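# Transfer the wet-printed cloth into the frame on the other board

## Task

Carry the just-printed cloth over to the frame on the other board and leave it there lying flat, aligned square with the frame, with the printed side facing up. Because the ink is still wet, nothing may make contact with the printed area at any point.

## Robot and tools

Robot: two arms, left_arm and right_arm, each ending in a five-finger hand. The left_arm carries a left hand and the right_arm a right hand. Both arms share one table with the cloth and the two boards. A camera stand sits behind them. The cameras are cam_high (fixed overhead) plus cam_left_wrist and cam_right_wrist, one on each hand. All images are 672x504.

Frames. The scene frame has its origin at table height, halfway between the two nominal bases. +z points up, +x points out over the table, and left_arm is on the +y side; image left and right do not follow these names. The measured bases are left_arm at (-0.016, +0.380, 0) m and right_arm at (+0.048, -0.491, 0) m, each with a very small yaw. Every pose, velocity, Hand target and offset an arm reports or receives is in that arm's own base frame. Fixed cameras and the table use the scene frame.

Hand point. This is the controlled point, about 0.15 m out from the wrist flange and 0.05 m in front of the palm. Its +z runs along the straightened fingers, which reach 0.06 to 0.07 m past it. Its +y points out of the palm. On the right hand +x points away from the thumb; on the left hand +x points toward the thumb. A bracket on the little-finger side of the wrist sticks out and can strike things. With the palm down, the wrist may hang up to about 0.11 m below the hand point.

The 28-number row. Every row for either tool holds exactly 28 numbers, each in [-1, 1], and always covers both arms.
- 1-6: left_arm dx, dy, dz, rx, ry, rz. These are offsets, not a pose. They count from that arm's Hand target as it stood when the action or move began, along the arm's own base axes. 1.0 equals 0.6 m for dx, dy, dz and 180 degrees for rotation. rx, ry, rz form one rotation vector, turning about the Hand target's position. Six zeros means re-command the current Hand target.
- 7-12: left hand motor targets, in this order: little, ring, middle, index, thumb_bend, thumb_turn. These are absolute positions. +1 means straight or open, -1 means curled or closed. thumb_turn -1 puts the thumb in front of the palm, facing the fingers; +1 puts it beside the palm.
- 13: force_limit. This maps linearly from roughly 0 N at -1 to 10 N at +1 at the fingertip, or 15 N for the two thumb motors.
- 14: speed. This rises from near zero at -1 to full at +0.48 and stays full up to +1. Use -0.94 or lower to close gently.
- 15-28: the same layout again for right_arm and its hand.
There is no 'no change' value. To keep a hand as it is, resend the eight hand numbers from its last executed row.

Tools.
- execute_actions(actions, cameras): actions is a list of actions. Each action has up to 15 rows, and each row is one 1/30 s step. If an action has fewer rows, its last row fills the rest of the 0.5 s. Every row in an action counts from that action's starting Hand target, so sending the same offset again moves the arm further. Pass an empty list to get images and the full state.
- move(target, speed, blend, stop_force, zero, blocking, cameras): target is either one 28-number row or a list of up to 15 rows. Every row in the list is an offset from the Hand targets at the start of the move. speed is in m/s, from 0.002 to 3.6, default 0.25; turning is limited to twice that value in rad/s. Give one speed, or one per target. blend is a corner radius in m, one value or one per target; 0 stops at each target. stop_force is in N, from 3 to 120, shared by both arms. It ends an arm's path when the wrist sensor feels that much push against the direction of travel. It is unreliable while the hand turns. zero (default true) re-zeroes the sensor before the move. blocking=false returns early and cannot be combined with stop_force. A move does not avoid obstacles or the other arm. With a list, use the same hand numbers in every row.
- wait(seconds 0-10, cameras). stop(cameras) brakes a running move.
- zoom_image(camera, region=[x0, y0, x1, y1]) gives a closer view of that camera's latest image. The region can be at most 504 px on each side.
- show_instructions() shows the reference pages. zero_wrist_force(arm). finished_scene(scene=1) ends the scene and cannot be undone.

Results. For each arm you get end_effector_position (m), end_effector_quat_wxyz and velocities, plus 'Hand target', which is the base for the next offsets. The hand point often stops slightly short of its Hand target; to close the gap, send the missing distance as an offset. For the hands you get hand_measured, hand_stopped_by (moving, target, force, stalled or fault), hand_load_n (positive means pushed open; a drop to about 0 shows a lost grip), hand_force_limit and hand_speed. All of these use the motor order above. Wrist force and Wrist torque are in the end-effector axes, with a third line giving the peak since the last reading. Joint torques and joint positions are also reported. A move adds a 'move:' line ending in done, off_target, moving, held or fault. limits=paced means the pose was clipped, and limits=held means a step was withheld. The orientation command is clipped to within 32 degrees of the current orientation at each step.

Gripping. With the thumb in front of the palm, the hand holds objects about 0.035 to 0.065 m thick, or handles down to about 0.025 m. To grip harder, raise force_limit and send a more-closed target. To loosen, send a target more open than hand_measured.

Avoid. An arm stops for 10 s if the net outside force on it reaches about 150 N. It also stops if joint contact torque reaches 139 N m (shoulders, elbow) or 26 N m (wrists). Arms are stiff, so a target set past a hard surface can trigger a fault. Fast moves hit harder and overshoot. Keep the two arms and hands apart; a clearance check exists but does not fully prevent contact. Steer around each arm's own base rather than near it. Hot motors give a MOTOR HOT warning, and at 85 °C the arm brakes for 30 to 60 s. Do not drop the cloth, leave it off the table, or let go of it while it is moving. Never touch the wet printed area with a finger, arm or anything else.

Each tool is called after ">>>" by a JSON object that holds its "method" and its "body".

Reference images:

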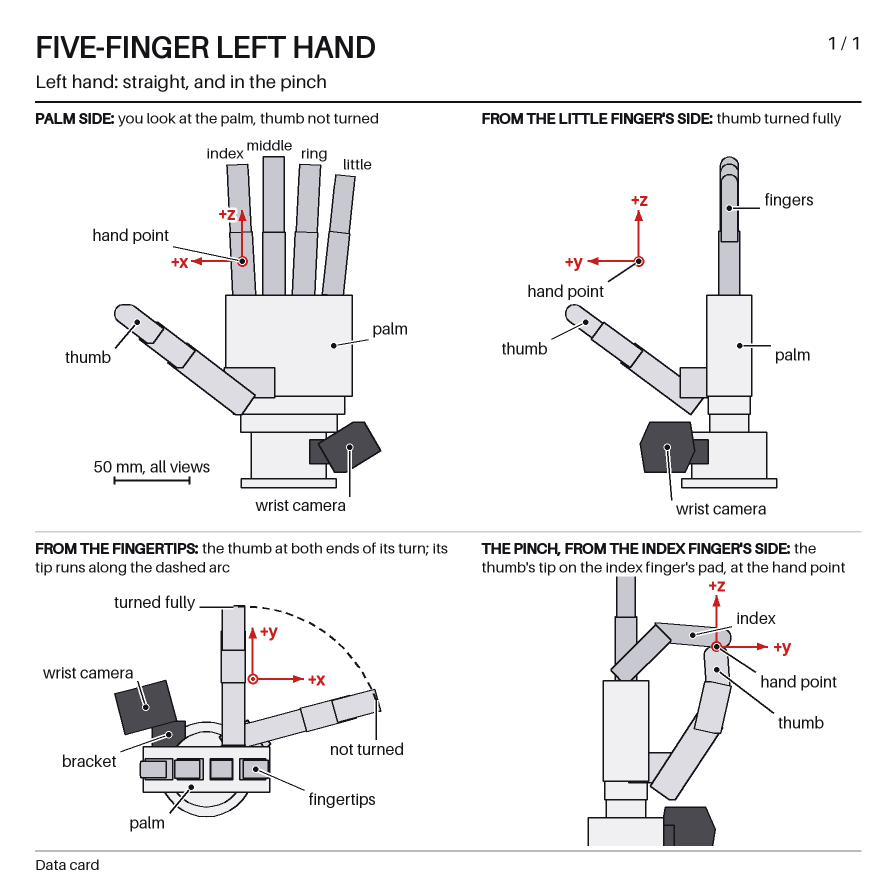

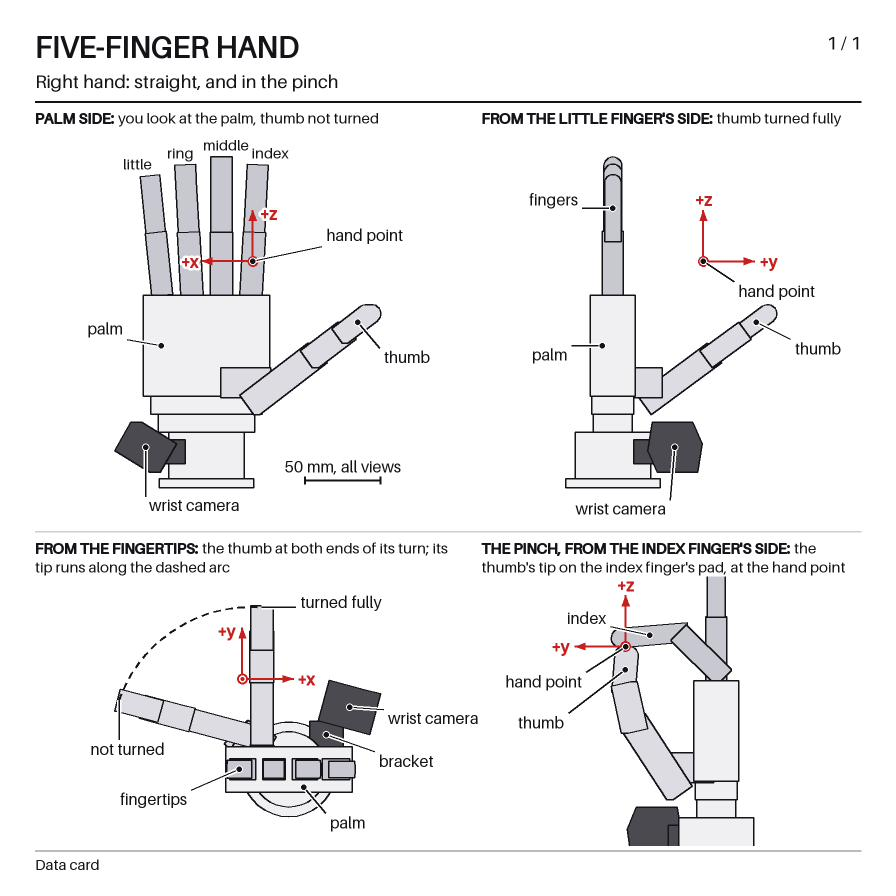

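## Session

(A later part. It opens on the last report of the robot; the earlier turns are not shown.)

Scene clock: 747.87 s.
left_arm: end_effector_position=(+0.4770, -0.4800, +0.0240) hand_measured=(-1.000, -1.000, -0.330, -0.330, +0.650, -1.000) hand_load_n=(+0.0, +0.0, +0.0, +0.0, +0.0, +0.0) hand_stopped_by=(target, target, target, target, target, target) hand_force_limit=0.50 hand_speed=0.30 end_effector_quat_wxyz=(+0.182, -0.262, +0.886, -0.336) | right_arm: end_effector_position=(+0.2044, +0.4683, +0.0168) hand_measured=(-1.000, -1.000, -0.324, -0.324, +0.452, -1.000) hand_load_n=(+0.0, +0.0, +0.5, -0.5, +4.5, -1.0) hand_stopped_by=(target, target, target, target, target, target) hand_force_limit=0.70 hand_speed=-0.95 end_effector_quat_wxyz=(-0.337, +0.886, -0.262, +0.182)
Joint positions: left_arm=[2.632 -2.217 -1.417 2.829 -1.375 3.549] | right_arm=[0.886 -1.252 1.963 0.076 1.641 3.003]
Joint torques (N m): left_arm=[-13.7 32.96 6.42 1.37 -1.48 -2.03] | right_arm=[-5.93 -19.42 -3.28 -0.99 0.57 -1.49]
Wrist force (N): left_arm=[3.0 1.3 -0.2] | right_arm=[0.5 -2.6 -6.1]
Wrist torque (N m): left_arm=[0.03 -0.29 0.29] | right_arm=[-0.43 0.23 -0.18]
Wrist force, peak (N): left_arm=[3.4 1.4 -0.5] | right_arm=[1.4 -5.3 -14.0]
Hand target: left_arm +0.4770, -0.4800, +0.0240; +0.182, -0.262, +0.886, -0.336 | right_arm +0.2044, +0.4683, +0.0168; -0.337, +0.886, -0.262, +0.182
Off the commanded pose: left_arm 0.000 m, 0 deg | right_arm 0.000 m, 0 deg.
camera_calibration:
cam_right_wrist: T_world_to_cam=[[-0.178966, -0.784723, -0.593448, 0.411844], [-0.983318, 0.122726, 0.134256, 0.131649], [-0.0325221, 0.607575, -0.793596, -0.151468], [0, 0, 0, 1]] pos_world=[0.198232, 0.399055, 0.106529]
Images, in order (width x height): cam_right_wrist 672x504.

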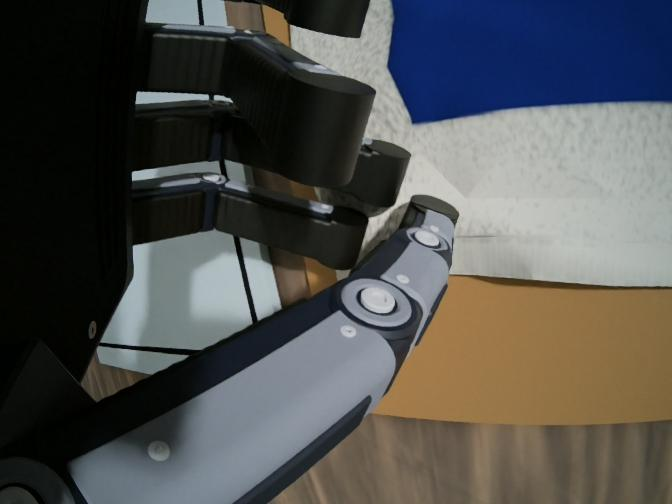

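>>> {"method": "zoom_image", "body": {"camera": "cam_right_wrist", "region": [300, 80, 600, 300]}}

>>> {"method": "execute_actions", "body": {"actions": [[[0,0,0,0,0,0,-1,-1,-0.33,-0.33,0.65,-1,0.5,0.3,0,0,-0.0007,0,0,0,-1,-1,-0.335,-0.335,0.40,-1,0.7,-0.95]],[[0,0,0,0,0,0,-1,-1,-0.33,-0.33,0.65,-1,0.5,0.3,0,0,-0.0007,0,0,0,-1,-1,-0.345,-0.345,0.2,-1,0.4,-0.95]],[[0,0,0,0,0,0,-1,-1,-0.33,-0.33,0.65,-1,0.5,0.3,0,0,0,0,0,0,-1,-1,-0.345,-0.345,0.2,-1,0.4,-0.95]]], "cameras": ["cam_right_wrist"]}}

>>> {"method": "zoom_image", "body": {"camera": "cam_right_wrist", "region": [300, 80, 600, 300]}}

Scaled by 1.680 from the camera's 672x504 image, which has a finer 960x720 frame.

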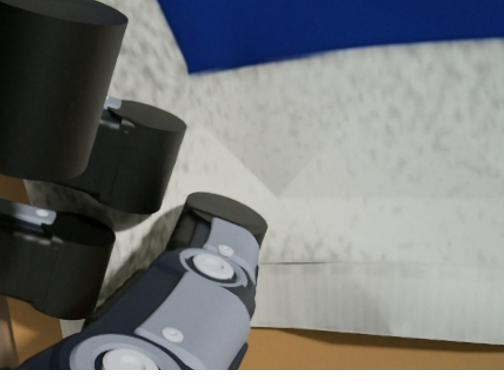

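Scene clock: 758.70 s.
left_arm: end_effector_position=(+0.4770, -0.4800, +0.0240) hand_measured=(-1.000, -1.000, -0.330, -0.330, +0.650, -1.000) hand_load_n=(+0.0, +0.0, +0.0, +0.0, +0.0, +0.0) hand_stopped_by=(target, target, target, target, target, target) hand_force_limit=0.50 hand_speed=0.30 end_effector_quat_wxyz=(+0.182, -0.262, +0.886, -0.336) | right_arm: end_effector_position=(+0.2044, +0.4683, +0.0160) hand_measured=(-1.000, -1.000, -0.344, -0.344, +0.360, -1.000) hand_load_n=(+0.0, +0.0, +1.0, +0.0, +10.5, +0.0) hand_stopped_by=(target, target, target, target, force, target) hand_force_limit=0.40 hand_speed=-0.95 end_effector_quat_wxyz=(-0.337, +0.886, -0.262, +0.182)
Joint positions: left_arm=[2.632 -2.217 -1.417 2.829 -1.375 3.549] | right_arm=[0.886 -1.25 1.964 0.074 1.641 3.003]
Joint torques (N m): left_arm=[-14.41 31.98 5.62 1.21 -1.59 -1.79] | right_arm=[-7.5 -18.84 -2.28 -0.48 0.82 -1.37]
Wrist force (N): left_arm=[2.8 1.0 -0.4] | right_arm=[0.0 -2.8 -3.1]
Wrist torque (N m): left_arm=[0.00 -0.28 0.29] | right_arm=[-0.37 0.22 -0.16]
Wrist force, peak (N): left_arm=[3.2 1.3 -0.7] | right_arm=[0.6 -2.8 -7.2]
Hand target: left_arm +0.4770, -0.4800, +0.0240; +0.182, -0.262, +0.886, -0.336 | right_arm +0.2044, +0.4683, +0.0160; -0.337, +0.886, -0.262, +0.182
Off the commanded pose: left_arm 0.000 m, 0 deg | right_arm 0.000 m, 0 deg.
camera_calibration:
cam_right_wrist: T_world_to_cam=[[-0.178966, -0.784723, -0.593448, 0.41131], [-0.983318, 0.122726, 0.134256, 0.13177], [-0.0325221, 0.607575, -0.793596, -0.152183], [0, 0, 0, 1]] pos_world=[0.198232, 0.399055, 0.105629]
Images, in order (width x height): cam_right_wrist 672x504.

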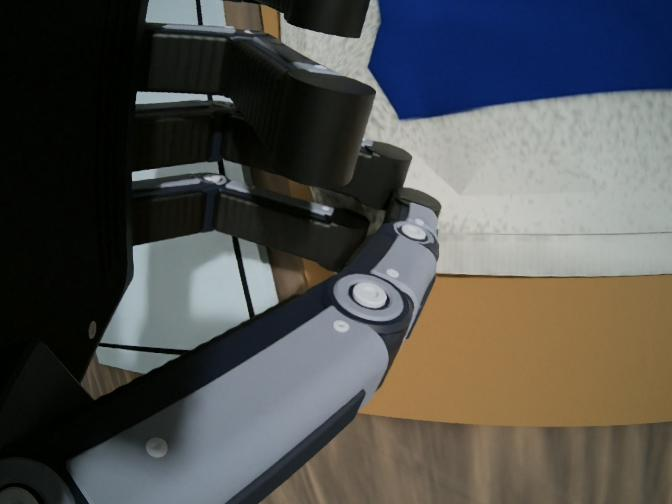

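Scaled by 1.680 from the camera's 672x504 image, which has a finer 960x720 frame.

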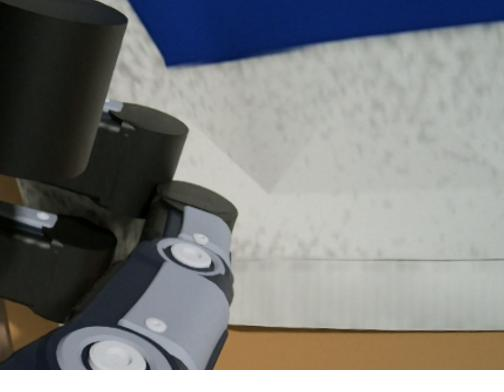

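>>> {"method": "move", "body": {"target": [0,0,0,0,0,0,-1,-1,-0.33,-0.33,0.65,-1,0.5,0.3,0,0,0.025,0,0,0,-1,-1,-0.345,-0.345,0.2,-1,0.4,-0.95], "speed": 0.04, "cameras": ["all"]}}

>>> {"method": "zoom_image", "body": {"camera": "cam_right_wrist", "region": [300, 80, 600, 300]}}

Scene clock: 765.67 s.
left_arm: end_effector_position=(+0.4770, -0.4800, +0.0240) hand_measured=(-1.000, -1.000, -0.330, -0.330, +0.650, -1.000) hand_load_n=(+0.0, +0.0, +0.0, +0.0, +0.0, +0.0) hand_stopped_by=(target, target, target, target, target, target) hand_force_limit=0.50 hand_speed=0.30 end_effector_quat_wxyz=(+0.182, -0.262, +0.886, -0.336) | right_arm: end_effector_position=(+0.2044, +0.4683, +0.0308) hand_measured=(-1.000, -1.000, -0.344, -0.344, +0.360, -1.000) hand_load_n=(+0.5, +0.0, +1.5, +0.0, +9.5, +0.5) hand_stopped_by=(target, target, target, target, force, target) hand_force_limit=0.40 hand_speed=-0.95 end_effector_quat_wxyz=(-0.337, +0.886, -0.262, +0.182)
Joint positions: left_arm=[2.632 -2.217 -1.417 2.829 -1.375 3.549] | right_arm=[0.886 -1.275 1.949 0.113 1.641 3.003]
Joint torques (N m): left_arm=[-13.92 32.32 5.3 1.2 -1.64 -1.98] | right_arm=[-4.48 -39.39 -26.38 2.34 1.09 -0.72]
Wrist force (N): left_arm=[2.7 1.4 -0.6] | right_arm=[-0.6 0.2 0.3]
Wrist torque (N m): left_arm=[0.08 -0.26 0.27] | right_arm=[-0.32 0.18 -0.16]
Wrist force, peak (N): left_arm=[3.2 1.4 -0.6] | right_arm=[0.0 -2.9 -3.4]
Hand target: left_arm +0.4770, -0.4800, +0.0240; +0.182, -0.262, +0.886, -0.336 | right_arm +0.2044, +0.4683, +0.0310; -0.337, +0.886, -0.262, +0.182
Off the commanded pose: left_arm 0.000 m, 0 deg | right_arm 0.000 m, 0 deg.
move: done
camera_calibration:
cam_left_wrist: T_world_to_cam=[[0.16645, -0.77782, 0.606045, -0.465765], [-0.985454, -0.109856, 0.129661, 0.406504], [-0.0342753, -0.618811, -0.784792, -0.142445], [0, 0, 0, 1]] pos_world=[0.473235, -0.405771, 0.117777]
cam_right_wrist: T_world_to_cam=[[-0.178966, -0.784723, -0.593448, 0.420152], [-0.983318, 0.122726, 0.134256, 0.129769], [-0.0325221, 0.607575, -0.793596, -0.140358], [0, 0, 0, 1]] pos_world=[0.198232, 0.399055, 0.120529]

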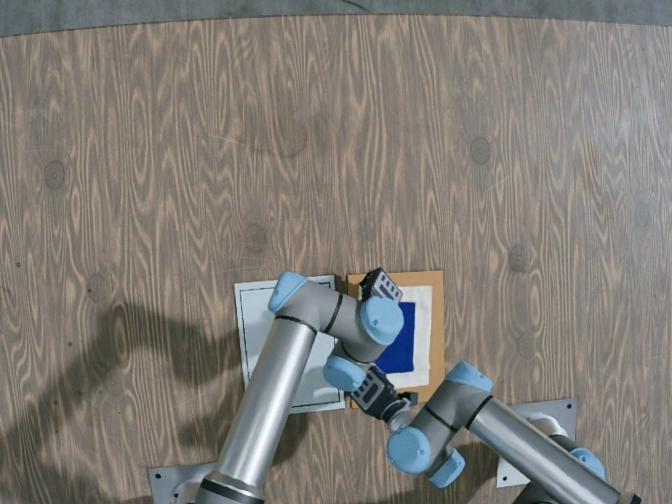

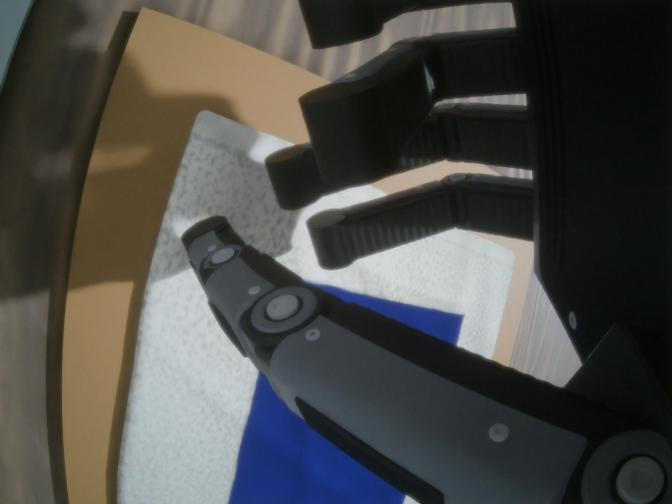

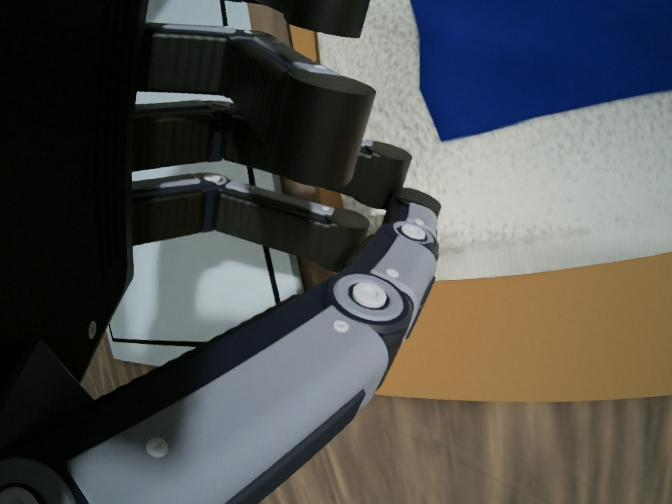

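Scaled by 1.680 from the camera's 672x504 image, which has a finer 960x720 frame.

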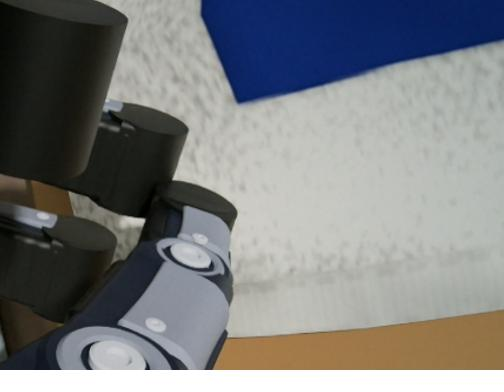

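>>> {"method": "zoom_image", "body": {"camera": "cam_high", "region": [320, 255, 470, 420]}}

Scaled by 3.055.

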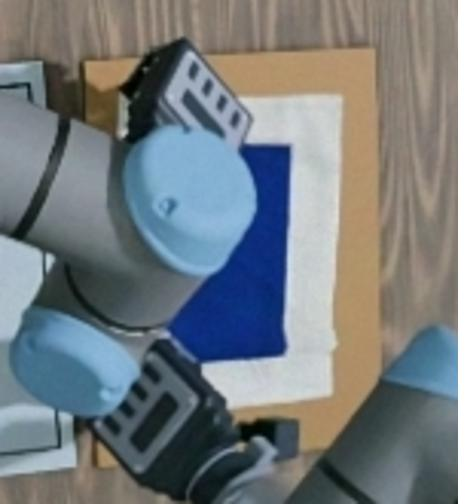

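>>> {"method": "move", "body": {"target": [0.0017,0.0083,0,0,0,0,-1,-1,-0.295,-0.295,0.65,-1,0.7,0,0,0,-0.0167,0,0,0,-1,-1,-0.345,-0.345,0.2,-1,0.4,-0.95], "speed": 0.05}}

>>> {"method": "move", "body": {"target": [0,0,-0.02,0,0,0,-1,-1,-0.295,-0.295,0.65,-1,0.7,0,0,0,0,0,0,0,-1,-1,-0.345,-0.345,0.2,-1,0.4,-0.95], "speed": 0.008, "stop_force": 5, "cameras": ["cam_left_wrist","cam_right_wrist"]}}

Scene clock: 790.83 s.
left_arm: end_effector_position=(+0.4780, -0.4751, +0.0240) hand_measured=(-1.000, -1.000, -0.294, -0.294, +0.650, -1.000) hand_load_n=(+0.0, +0.5, +0.0, +0.0, +0.0, +0.0) hand_stopped_by=(target, target, target, target, target, target) hand_force_limit=0.70 hand_speed=0.00 end_effector_quat_wxyz=(+0.182, -0.262, +0.886, -0.336) | right_arm: end_effector_position=(+0.2044, +0.4683, +0.0210) hand_measured=(-1.000, -1.000, -0.344, -0.344, +0.360, -1.000) hand_load_n=(+0.0, +0.0, +1.5, +0.0, +9.5, +0.5) hand_stopped_by=(target, target, target, target, force, target) hand_force_limit=0.40 hand_speed=-0.95 end_effector_quat_wxyz=(-0.337, +0.886, -0.262, +0.182)
Joint positions: left_arm=[2.641 -2.212 -1.426 2.832 -1.369 3.556] | right_arm=[0.886 -1.259 1.959 0.087 1.641 3.003]
Joint torques (N m): left_arm=[12.94 53.04 4.85 1.32 1.92 1.89] | right_arm=[-3.89 -21.33 -4.31 -1.12 0.95 -0.92]
Wrist force (N): left_arm=[3.0 1.3 -0.5] | right_arm=[-0.7 0.5 0.4]
Wrist torque (N m): left_arm=[0.05 -0.31 0.21] | right_arm=[-0.29 0.19 -0.15]
Wrist force, peak (N): left_arm=[3.3 1.4 -0.4] | right_arm=[-0.9 0.4 0.4]
Hand target: left_arm +0.4780, -0.4750, +0.0240; +0.182, -0.262, +0.886, -0.336 | right_arm +0.2044, +0.4683, +0.0209; -0.337, +0.886, -0.262, +0.182
Off the commanded pose: left_arm 0.000 m, 0 deg | right_arm 0.000 m, 0 deg.
move: done

Scene clock: 792.93 s.
left_arm: end_effector_position=(+0.4780, -0.4750, +0.0179) hand_measured=(-1.000, -1.000, -0.294, -0.294, +0.650, -1.000) hand_load_n=(+0.0, +0.0, +0.0, -0.5, -0.5, -1.0) hand_stopped_by=(target, target, target, target, target, target) hand_force_limit=0.70 hand_speed=0.00 end_effector_quat_wxyz=(+0.182, -0.262, +0.886, -0.336) | right_arm: end_effector_position=(+0.2044, +0.4683, +0.0209) hand_measured=(-1.000, -1.000, -0.344, -0.344, +0.360, -1.000) hand_load_n=(+0.0, +0.0, +1.5, +0.0, +9.5, +0.5) hand_stopped_by=(target, target, target, target, force, target) hand_force_limit=0.40 hand_speed=-0.95 end_effector_quat_wxyz=(-0.337, +0.886, -0.262, +0.182)
Joint positions: left_arm=[2.641 -2.219 -1.432 2.844 -1.369 3.556] | right_arm=[0.886 -1.259 1.959 0.087 1.641 3.003]
Joint torques (N m): left_arm=[12.89 49.45 27.07 -2.99 1.2 2.11] | right_arm=[-2.65 -21.03 -6.15 -0.93 0.57 -0.52]
Wrist force (N): left_arm=[2.4 -2.6 -4.4] | right_arm=[-0.8 0.4 0.4]
Wrist torque (N m): left_arm=[-0.14 -0.34 0.26] | right_arm=[-0.30 0.21 -0.16]
Wrist force, peak (N): left_arm=[1.7 -4.5 -6.8] | right_arm=[-0.9 0.4 0.4]
Hand target: left_arm +0.4780, -0.4750, +0.0179; +0.182, -0.262, +0.886, -0.336 (not the last commanded pose) | right_arm +0.2044, +0.4683, +0.0209; -0.337, +0.886, -0.262, +0.182
Off the commanded pose: left_arm 0.006 m, 0 deg | right_arm 0.000 m, 0 deg.
move: contact (left_arm)
camera_calibration:
cam_left_wrist: T_world_to_cam=[[0.166316, -0.777777, 0.606137, -0.458291], [-0.98548, -0.109802, 0.129509, 0.408979], [-0.034174, -0.618875, -0.784746, -0.144179], [0, 0, 0, 1]] pos_world=[0.474334, -0.400771, 0.111677]
cam_right_wrist: T_world_to_cam=[[-0.178966, -0.784723, -0.593448, 0.414277], [-0.983318, 0.122726, 0.134256, 0.131098], [-0.0325221, 0.607575, -0.793596, -0.148215], [0, 0, 0, 1]] pos_world=[0.198232, 0.399055, 0.110629]
Images, in order (width x height): cam_left_wrist 672x504, cam_right_wrist 672x504.

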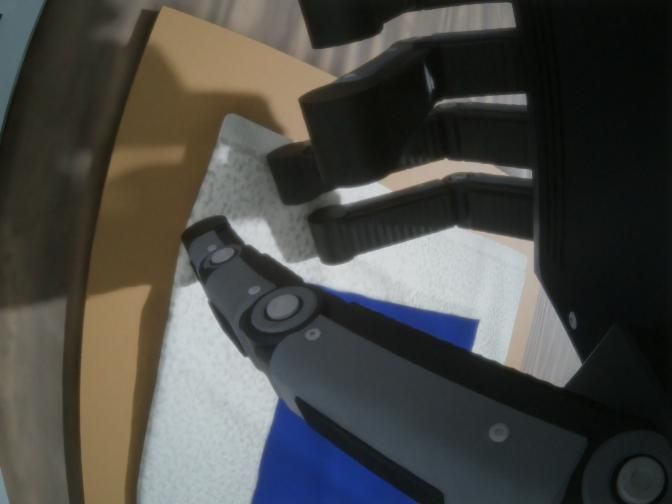

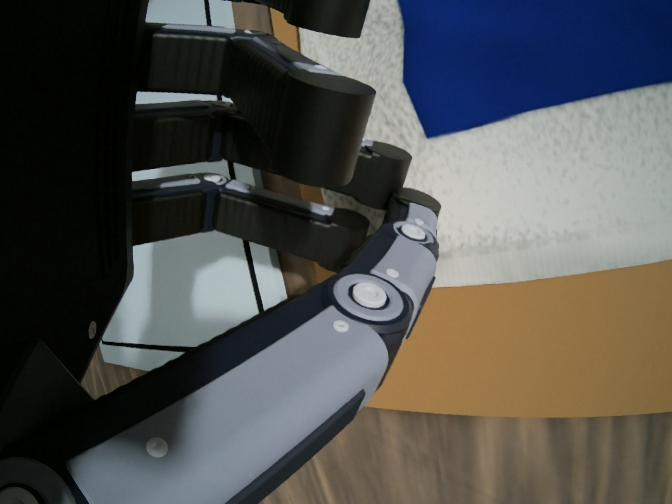

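>>> {"method": "execute_actions", "body": {"actions": [[[0,0,-0.0007,0,0,0,-1,-1,-0.288,-0.288,0.60,-1,0.7,-0.95,0,0,0,0,0,0,-1,-1,-0.345,-0.345,0.2,-1,0.4,-0.95]],[[0,0,-0.0006,0,0,0,-1,-1,-0.296,-0.296,0.55,-1,0.7,-0.95,0,0,0,0,0,0,-1,-1,-0.345,-0.345,0.2,-1,0.4,-0.95]],[[0,0,-0.0006,0,0,0,-1,-1,-0.304,-0.304,0.50,-1,0.7,-0.95,0,0,0,0,0,0,-1,-1,-0.345,-0.345,0.2,-1,0.4,-0.95]],[[0,0,-0.0006,0,0,0,-1,-1,-0.312,-0.312,0.45,-1,0.7,-0.95,0,0,0,0,0,0,-1,-1,-0.345,-0.345,0.2,-1,0.4,-0.95]]], "cameras": ["cam_left_wrist"]}}

Scene clock: 803.67 s.
left_arm: end_effector_position=(+0.4780, -0.4750, +0.0164) hand_measured=(-1.000, -1.000, -0.312, -0.312, +0.450, -1.000) hand_load_n=(+0.0, +0.0, -1.0, -1.5, +2.0, -0.5) hand_stopped_by=(target, target, target, target, target, target) hand_force_limit=0.70 hand_speed=-0.95 end_effector_quat_wxyz=(+0.182, -0.262, +0.886, -0.336) | right_arm: end_effector_position=(+0.2044, +0.4683, +0.0209) hand_measured=(-1.000, -1.000, -0.344, -0.344, +0.360, -1.000) hand_load_n=(+0.0, +0.0, +1.5, +0.0, +9.5, +0.5) hand_stopped_by=(target, target, target, target, force, target) hand_force_limit=0.40 hand_speed=-0.95 end_effector_quat_wxyz=(-0.337, +0.886, -0.262, +0.182)
Joint positions: left_arm=[2.641 -2.221 -1.433 2.847 -1.369 3.556] | right_arm=[0.886 -1.259 1.959 0.087 1.641 3.003]
Joint torques (N m): left_arm=[10.69 27.67 2.33 0.56 -1.38 2.04] | right_arm=[-2.52 -21.43 -4.91 -0.92 0.43 -0.37]
Wrist force (N): left_arm=[1.4 -4.4 -5.1] | right_arm=[-0.8 0.4 0.2]
Wrist torque (N m): left_arm=[-0.02 -0.27 0.23] | right_arm=[-0.29 0.21 -0.16]
Wrist force, peak (N): left_arm=[0.7 -5.9 -12.7] | right_arm=[-0.8 0.6 0.5]
Hand target: left_arm +0.4780, -0.4750, +0.0164; +0.182, -0.262, +0.886, -0.336 | right_arm +0.2044, +0.4683, +0.0209; -0.337, +0.886, -0.262, +0.182
Off the commanded pose: left_arm 0.000 m, 0 deg | right_arm 0.000 m, 0 deg.
camera_calibration:
cam_left_wrist: T_world_to_cam=[[0.166316, -0.777777, 0.606137, -0.457382], [-0.98548, -0.109802, 0.129509, 0.409173], [-0.034174, -0.618875, -0.784746, -0.145357], [0, 0, 0, 1]] pos_world=[0.474334, -0.400771, 0.110177]
Images, in order (width x height): cam_left_wrist 672x504.

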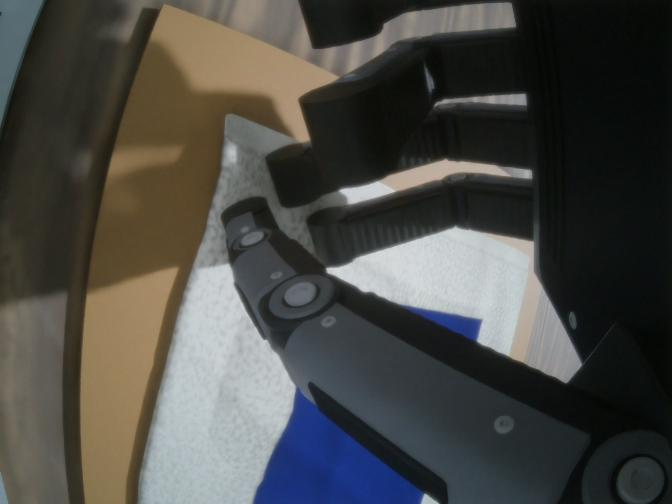

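>>> {"method": "execute_actions", "body": {"actions": [[[0,0,-0.0006,0,0,0,-1,-1,-0.322,-0.322,0.40,-1,0.7,-0.95,0,0,0,0,0,0,-1,-1,-0.345,-0.345,0.2,-1,0.4,-0.95]],[[0,0,-0.0006,0,0,0,-1,-1,-0.335,-0.335,0.15,-1,0.4,-0.95,0,0,0,0,0,0,-1,-1,-0.345,-0.345,0.2,-1,0.4,-0.95]],[[0,0,0,0,0,0,-1,-1,-0.335,-0.335,0.15,-1,0.4,-0.95,0,0,0,0,0,0,-1,-1,-0.345,-0.345,0.2,-1,0.4,-0.95]],[[0,0,0,0,0,0,-1,-1,-0.335,-0.335,0.15,-1,0.4,-0.95,0,0,0,0,0,0,-1,-1,-0.345,-0.345,0.2,-1,0.4,-0.95]]], "cameras": ["cam_left_wrist"]}}

>>> {"method": "zoom_image", "body": {"camera": "cam_left_wrist", "region": [130, 80, 430, 300]}}

Scene clock: 812.40 s.
left_arm: end_effector_position=(+0.4780, -0.4750, +0.0157) hand_measured=(-1.000, -1.000, -0.334, -0.334, +0.348, -1.000) hand_load_n=(+0.0, +0.0, +1.5, -0.5, +10.0, +1.0) hand_stopped_by=(target, target, target, target, force, target) hand_force_limit=0.40 hand_speed=-0.95 end_effector_quat_wxyz=(+0.182, -0.262, +0.886, -0.336) | right_arm: end_effector_position=(+0.2044, +0.4683, +0.0209) hand_measured=(-1.000, -1.000, -0.344, -0.344, +0.360, -1.000) hand_load_n=(+0.5, +0.0, +1.5, +0.0, +9.5, +0.5) hand_stopped_by=(target, target, target, target, force, target) hand_force_limit=0.40 hand_speed=-0.95 end_effector_quat_wxyz=(-0.337, +0.886, -0.262, +0.182)
Joint positions: left_arm=[2.641 -2.222 -1.434 2.849 -1.369 3.556] | right_arm=[0.886 -1.259 1.959 0.087 1.641 3.003]
Joint torques (N m): left_arm=[7.71 30.8 2.24 1.25 -1.24 1.8] | right_arm=[-1.03 -21.35 -4.39 -0.78 0.22 0.39]
Wrist force (N): left_arm=[2.2 -1.4 -2.0] | right_arm=[-0.8 0.1 0.5]
Wrist torque (N m): left_arm=[0.04 -0.27 0.21] | right_arm=[-0.34 0.20 -0.16]
Wrist force, peak (N): left_arm=[1.5 -4.7 -5.6] | right_arm=[-0.9 0.4 0.4]
Hand target: left_arm +0.4780, -0.4750, +0.0157; +0.182, -0.262, +0.886, -0.336 | right_arm +0.2044, +0.4683, +0.0209; -0.337, +0.886, -0.262, +0.182
Off the commanded pose: left_arm 0.000 m, 0 deg | right_arm 0.000 m, 0 deg.
camera_calibration:
cam_left_wrist: T_world_to_cam=[[0.166316, -0.777777, 0.606137, -0.456957], [-0.98548, -0.109802, 0.129509, 0.409264], [-0.034174, -0.618875, -0.784746, -0.145906], [0, 0, 0, 1]] pos_world=[0.474334, -0.400771, 0.109477]
Images, in order (width x height): cam_left_wrist 672x504.

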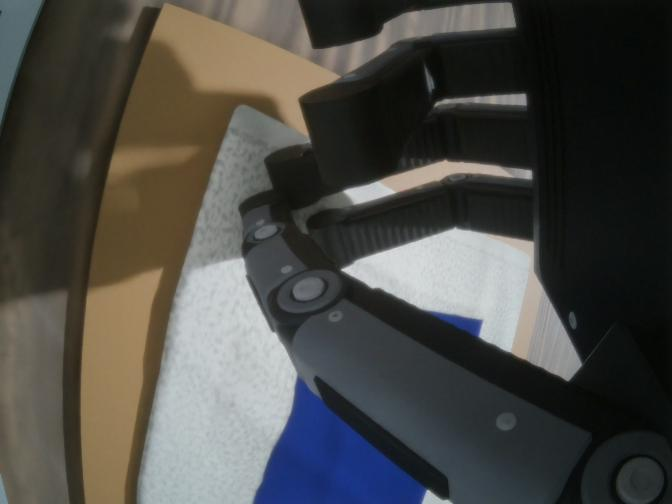

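Scaled by 1.680 from the camera's 672x504 image, which has a finer 960x720 frame.

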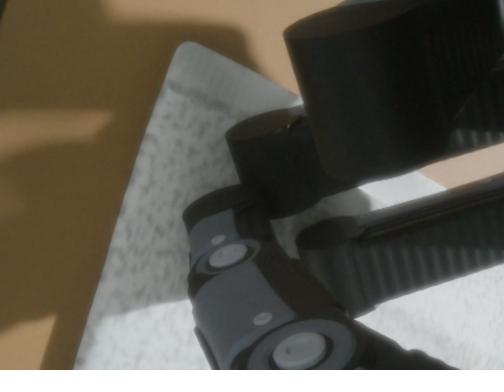

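>>> {"method": "move", "body": {"target": [0,0,0.04,0,0,0,-1,-1,-0.335,-0.335,0.15,-1,0.4,-0.95,0,0,0.03,0,0,0,-1,-1,-0.345,-0.345,0.2,-1,0.4,-0.95], "speed": 0.05, "cameras": ["all"]}}

Scene clock: 820.37 s.
left_arm: end_effector_position=(+0.4780, -0.4750, +0.0396) hand_measured=(-1.000, -1.000, -0.334, -0.334, +0.348, -1.000) hand_load_n=(+0.0, +0.0, +2.0, +0.0, +10.0, +1.0) hand_stopped_by=(target, target, target, target, force, target) hand_force_limit=0.40 hand_speed=-0.95 end_effector_quat_wxyz=(+0.182, -0.262, +0.886, -0.337) | right_arm: end_effector_position=(+0.2044, +0.4683, +0.0388) hand_measured=(-1.000, -1.000, -0.344, -0.344, +0.360, -1.000) hand_load_n=(+0.0, +0.0, +1.5, +0.0, +9.5, +0.5) hand_stopped_by=(target, target, target, target, force, target) hand_force_limit=0.40 hand_speed=-0.95 end_effector_quat_wxyz=(-0.337, +0.886, -0.262, +0.182)
Joint positions: left_arm=[2.641 -2.195 -1.411 2.799 -1.369 3.556] | right_arm=[0.886 -1.287 1.94 0.134 1.641 3.003]
Joint torques (N m): left_arm=[3.85 51.1 29.76 -2.93 -1.17 -0.38] | right_arm=[1.05 -39.44 -26.12 2.32 0.16 0.65]
Wrist force (N): left_arm=[2.9 1.5 -0.5] | right_arm=[-0.6 0.4 0.2]
Wrist torque (N m): left_arm=[0.09 -0.28 0.20] | right_arm=[-0.29 0.19 -0.16]
Wrist force, peak (N): left_arm=[2.6 -1.2 -2.3] | right_arm=[-0.9 0.5 0.6]
Hand target: left_arm +0.4780, -0.4750, +0.0397; +0.182, -0.262, +0.886, -0.336 | right_arm +0.2044, +0.4683, +0.0389; -0.337, +0.886, -0.262, +0.182
Off the commanded pose: left_arm 0.000 m, 0 deg | right_arm 0.000 m, 0 deg.
move: done
camera_calibration:
cam_left_wrist: T_world_to_cam=[[0.166316, -0.777777, 0.606137, -0.471444], [-0.98548, -0.109802, 0.129509, 0.406168], [-0.034174, -0.618875, -0.784746, -0.12715], [0, 0, 0, 1]] pos_world=[0.474334, -0.400771, 0.133377]
cam_right_wrist: T_world_to_cam=[[-0.178966, -0.784723, -0.593448, 0.4249], [-0.983318, 0.122726, 0.134256, 0.128695], [-0.0325221, 0.607575, -0.793596, -0.134009], [0, 0, 0, 1]] pos_world=[0.198232, 0.399055, 0.128529]

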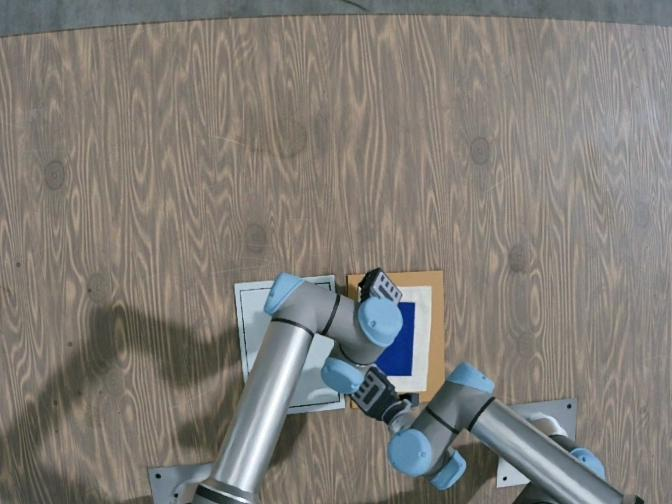

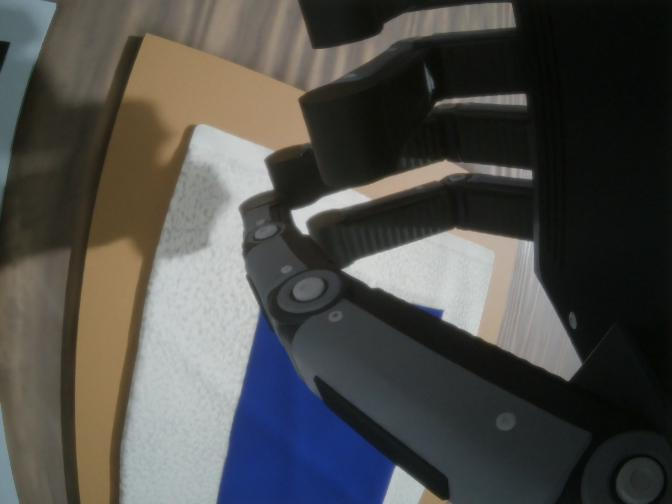

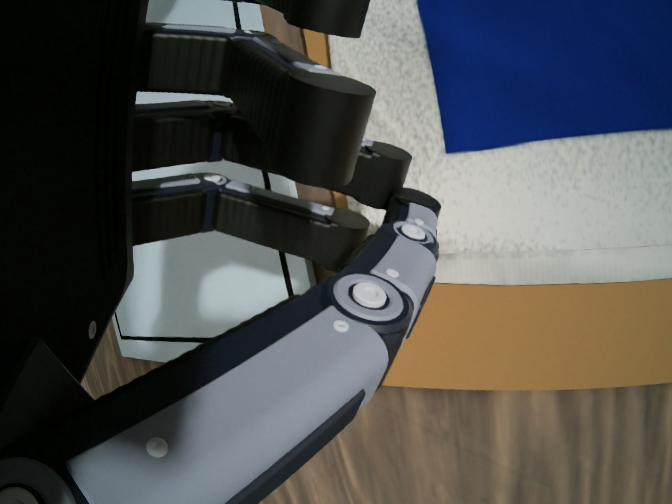

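>>> {"method": "move", "body": {"target": [[0,0,0.06,0,0,0,-1,-1,-0.2,-0.2,1,1,0.2,0,0,0,0.06,0,0,0,-1,-1,-0.2,-0.2,1,1,0.2,0],[-0.0313,-0.1722,0.08,0,0,0,-1,-1,-0.2,-0.2,1,1,0.2,0,-0.0272,-0.1895,0.08,0,0,0,-1,-1,-0.2,-0.2,1,1,0.2,0]], "speed": 0.2, "blend": 0.02, "cameras": ["all"]}}

Scene clock: 911.30 s.
left_arm: end_effector_position=(+0.4592, -0.5783, +0.0877) hand_measured=(-1.000, -1.000, -0.200, -0.200, +1.000, +1.000) hand_load_n=(+0.0, +0.0, +0.0, +0.0, +0.0, -0.5) hand_stopped_by=(target, target, target, target, target, target) hand_force_limit=0.20 hand_speed=0.00 end_effector_quat_wxyz=(+0.182, -0.262, +0.886, -0.337) | right_arm: end_effector_position=(+0.1881, +0.3547, +0.0869) hand_measured=(-1.000, -1.000, -0.200, -0.200, +1.000, +1.000) hand_load_n=(+0.0, +0.0, +0.0, +0.0, +0.0, +0.0) hand_stopped_by=(target, target, target, target, target, target) hand_force_limit=0.20 hand_speed=0.00 end_effector_quat_wxyz=(-0.337, +0.886, -0.262, +0.182)
Joint positions: left_arm=[2.469 -2.299 -1.097 2.607 -1.49 3.431] | right_arm=[0.649 -1.631 2.186 0.234 1.474 2.836]
Joint torques (N m): left_arm=[-13.33 37.09 33.7 -2.81 -1.84 -2.3] | right_arm=[-6.3 -23.08 -6.26 2.25 -1.59 -1.87]
Wrist force (N): left_arm=[3.1 1.2 -0.7] | right_arm=[-0.7 0.6 0.2]
Wrist torque (N m): left_arm=[0.02 -0.32 0.32] | right_arm=[-0.27 0.23 -0.07]
Wrist force, peak (N): left_arm=[3.9 0.9 -0.5] | right_arm=[-0.9 1.0 1.0]
Hand target: left_arm +0.4592, -0.5783, +0.0877; +0.182, -0.262, +0.886, -0.336 | right_arm +0.1881, +0.3546, +0.0869; -0.337, +0.886, -0.262, +0.182
Off the commanded pose: left_arm 0.000 m, 0 deg | right_arm 0.000 m, 0 deg.
move: done; blend cut to 0.018 m at target 1
camera_calibration:
cam_left_wrist: T_world_to_cam=[[0.166318, -0.77774, 0.606184, -0.577807], [-0.98548, -0.109794, 0.129519, 0.370072], [-0.0341767, -0.618923, -0.784707, -0.154006], [0, 0, 0, 1]] pos_world=[0.455534, -0.50407, 0.181477]
cam_right_wrist: T_world_to_cam=[[-0.17904, -0.784751, -0.593389, 0.361394], [-0.983304, 0.122796, 0.134291, 0.120123], [-0.0325196, 0.607526, -0.793634, -0.0273267], [0, 0, 0, 1]] pos_world=[0.181933, 0.285456, 0.176629]

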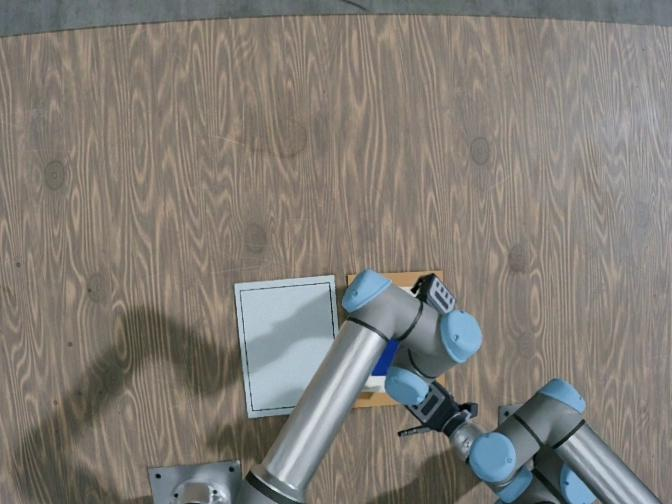

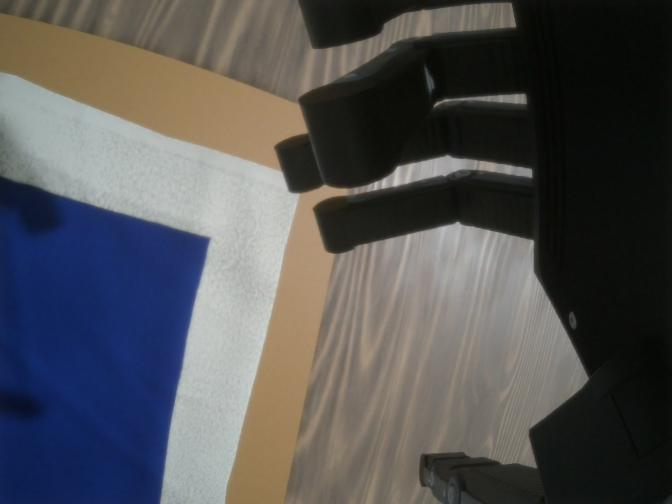

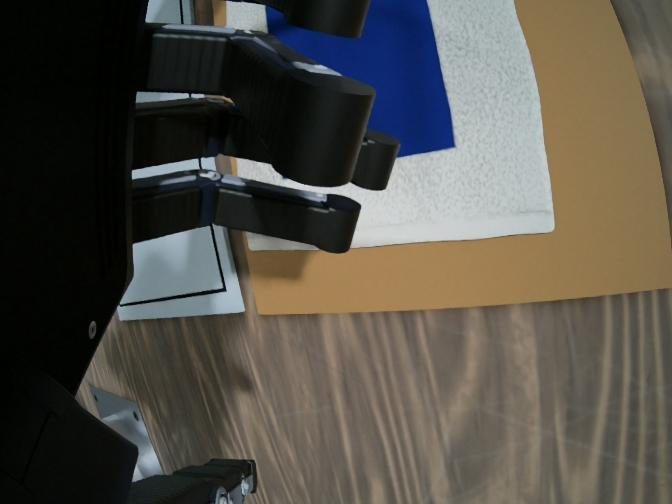

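>>> {"method": "move", "body": {"target": [[-0.0033,0.022,0,0,0,0,-1,-1,-0.2,-0.2,1,1,0.2,0,-0.0138,0,0,0,0,0,-1,-1,-0.2,-0.2,1,1,0.2,0],[-0.0033,0.022,-0.1,0,0,0,-1,-1,-0.2,-0.2,1,1,0.2,0,-0.0138,0,-0.0983,0,0,0,-1,-1,-0.2,-0.2,1,1,0.2,0]], "speed": 0.12, "blend": 0.01}}

>>> {"method": "move", "body": {"target": [0,0,-0.02,0,0,0,-1,-1,-0.2,-0.2,1,1,0.2,0,0,0,-0.02,0,0,0,-1,-1,-0.2,-0.2,1,1,0.2,0], "speed": 0.008, "stop_force": 6, "cameras": ["all"]}}

Scene clock: 986.40 s.
left_arm: end_effector_position=(+0.4573, -0.5651, +0.0278) hand_measured=(-1.000, -1.000, -0.200, -0.200, +1.000, +1.000) hand_load_n=(+0.0, +0.0, +0.0, +0.0, +0.0, +0.0) hand_stopped_by=(target, target, target, target, target, target) hand_force_limit=0.20 hand_speed=0.00 end_effector_quat_wxyz=(+0.182, -0.262, +0.886, -0.336) | right_arm: end_effector_position=(+0.1798, +0.3546, +0.0280) hand_measured=(-1.000, -1.000, -0.200, -0.200, +1.000, +1.000) hand_load_n=(+0.0, +0.0, +0.0, +0.0, +0.0, +0.0) hand_stopped_by=(target, target, target, target, target, target) hand_force_limit=0.20 hand_speed=0.00 end_effector_quat_wxyz=(-0.337, +0.886, -0.262, +0.182)
Joint positions: left_arm=[2.484 -2.32 -1.221 2.751 -1.479 3.443] | right_arm=[0.671 -1.534 2.279 0.043 1.489 2.851]
Joint torques (N m): left_arm=[12.5 37.18 6.85 1.69 2.17 -1.03] | right_arm=[6.75 -9.28 -3.71 -0.78 1.88 1.39]
Wrist force (N): left_arm=[2.8 1.3 -0.5] | right_arm=[-0.9 0.8 0.1]
Wrist torque (N m): left_arm=[0.04 -0.28 0.20] | right_arm=[-0.23 0.24 -0.18]
Wrist force, peak (N): left_arm=[3.7 1.2 -0.4] | right_arm=[-1.0 0.8 0.7]
Hand target: left_arm +0.4573, -0.5651, +0.0277; +0.182, -0.262, +0.886, -0.336 | right_arm +0.1798, +0.3546, +0.0280; -0.337, +0.886, -0.262, +0.182
Off the commanded pose: left_arm 0.000 m, 0 deg | right_arm 0.000 m, 0 deg.
move: done; blend cut to 0.0067 m at target 1

Scene clock: 988.53 s.
left_arm: end_effector_position=(+0.4573, -0.5651, +0.0214) hand_measured=(-1.000, -1.000, -0.200, -0.200, +1.000, +1.000) hand_load_n=(+0.0, +0.0, -3.0, -2.5, +0.0, +0.0) hand_stopped_by=(target, target, target, target, target, target) hand_force_limit=0.20 hand_speed=0.00 end_effector_quat_wxyz=(+0.182, -0.262, +0.886, -0.337) | right_arm: end_effector_position=(+0.1798, +0.3546, +0.0215) hand_measured=(-1.000, -1.000, -0.200, -0.200, +1.000, +1.000) hand_load_n=(+0.0, +0.0, -2.0, -1.0, +0.0, -0.5) hand_stopped_by=(target, target, target, target, target, target) hand_force_limit=0.20 hand_speed=0.00 end_effector_quat_wxyz=(-0.337, +0.886, -0.262, +0.182)
Joint positions: left_arm=[2.484 -2.327 -1.227 2.764 -1.479 3.443] | right_arm=[0.671 -1.52 2.287 0.021 1.489 2.851]
Joint torques (N m): left_arm=[11.67 53.56 27.81 -3.03 1.33 -1.17] | right_arm=[6.61 -24.44 -24.46 2.41 1.52 1.39]
Wrist force (N): left_arm=[2.0 -3.6 -4.8] | right_arm=[0.2 -3.4 -3.6]
Wrist torque (N m): left_arm=[0.04 -0.35 0.26] | right_arm=[-0.25 0.29 -0.22]
Wrist force, peak (N): left_arm=[1.8 -5.9 -6.8] | right_arm=[0.7 -5.7 -5.7]
Hand target: left_arm +0.4573, -0.5651, +0.0214; +0.182, -0.262, +0.886, -0.337 (not the last commanded pose) | right_arm +0.1798, +0.3546, +0.0215; -0.337, +0.886, -0.262, +0.182 (not the last commanded pose)
Off the commanded pose: left_arm 0.006 m, 0 deg | right_arm 0.006 m, 0 deg.
move: contact (left_arm, right_arm)
camera_calibration:
cam_left_wrist: T_world_to_cam=[[0.166258, -0.777746, 0.606192, -0.527073], [-0.98549, -0.109746, 0.129482, 0.378158], [-0.034177, -0.618923, -0.784707, -0.197993], [0, 0, 0, 1]] pos_world=[0.453534, -0.49097, 0.115176]
cam_right_wrist: T_world_to_cam=[[-0.178966, -0.784723, -0.593448, 0.321008], [-0.983318, 0.122726, 0.134256, 0.120782], [-0.0325221, 0.607575, -0.793596, -0.0794572], [0, 0, 0, 1]] pos_world=[0.173632, 0.285355, 0.111229]

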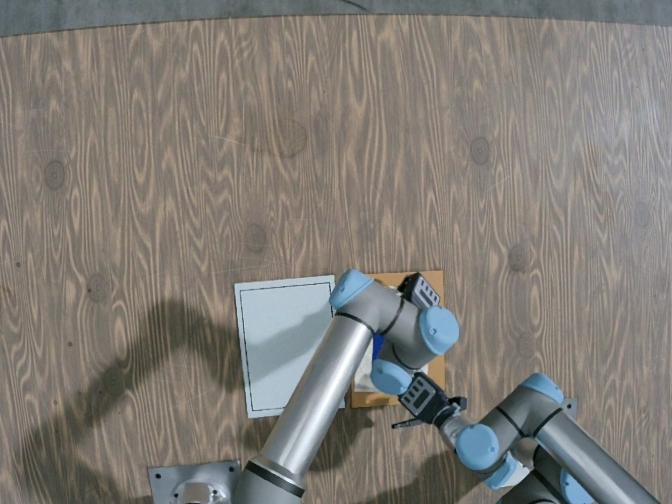

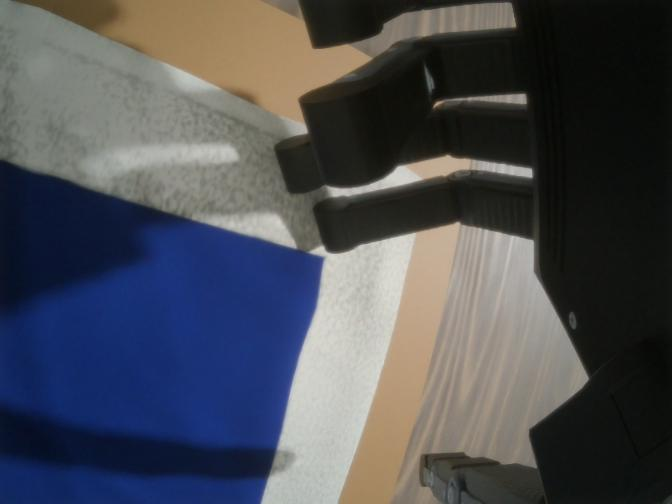

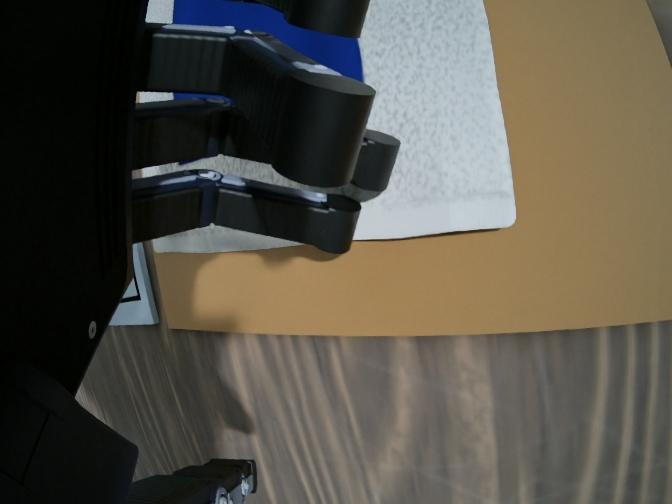

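>>> {"method": "zoom_image", "body": {"camera": "cam_left_wrist", "region": [240, 120, 440, 300]}}

>>> {"method": "zoom_image", "body": {"camera": "cam_right_wrist", "region": [280, 80, 480, 280]}}

Scaled by 2.520 from the camera's 672x504 image, which has a finer 960x720 frame.

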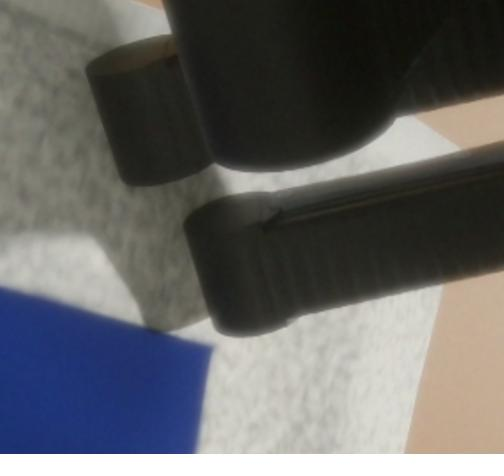

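Scaled by 2.520 from the camera's 672x504 image, which has a finer 960x720 frame.

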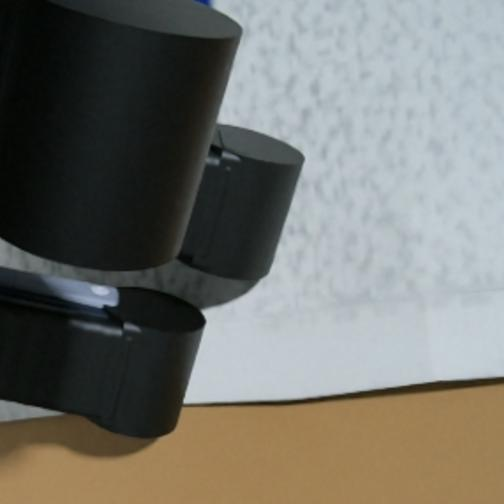

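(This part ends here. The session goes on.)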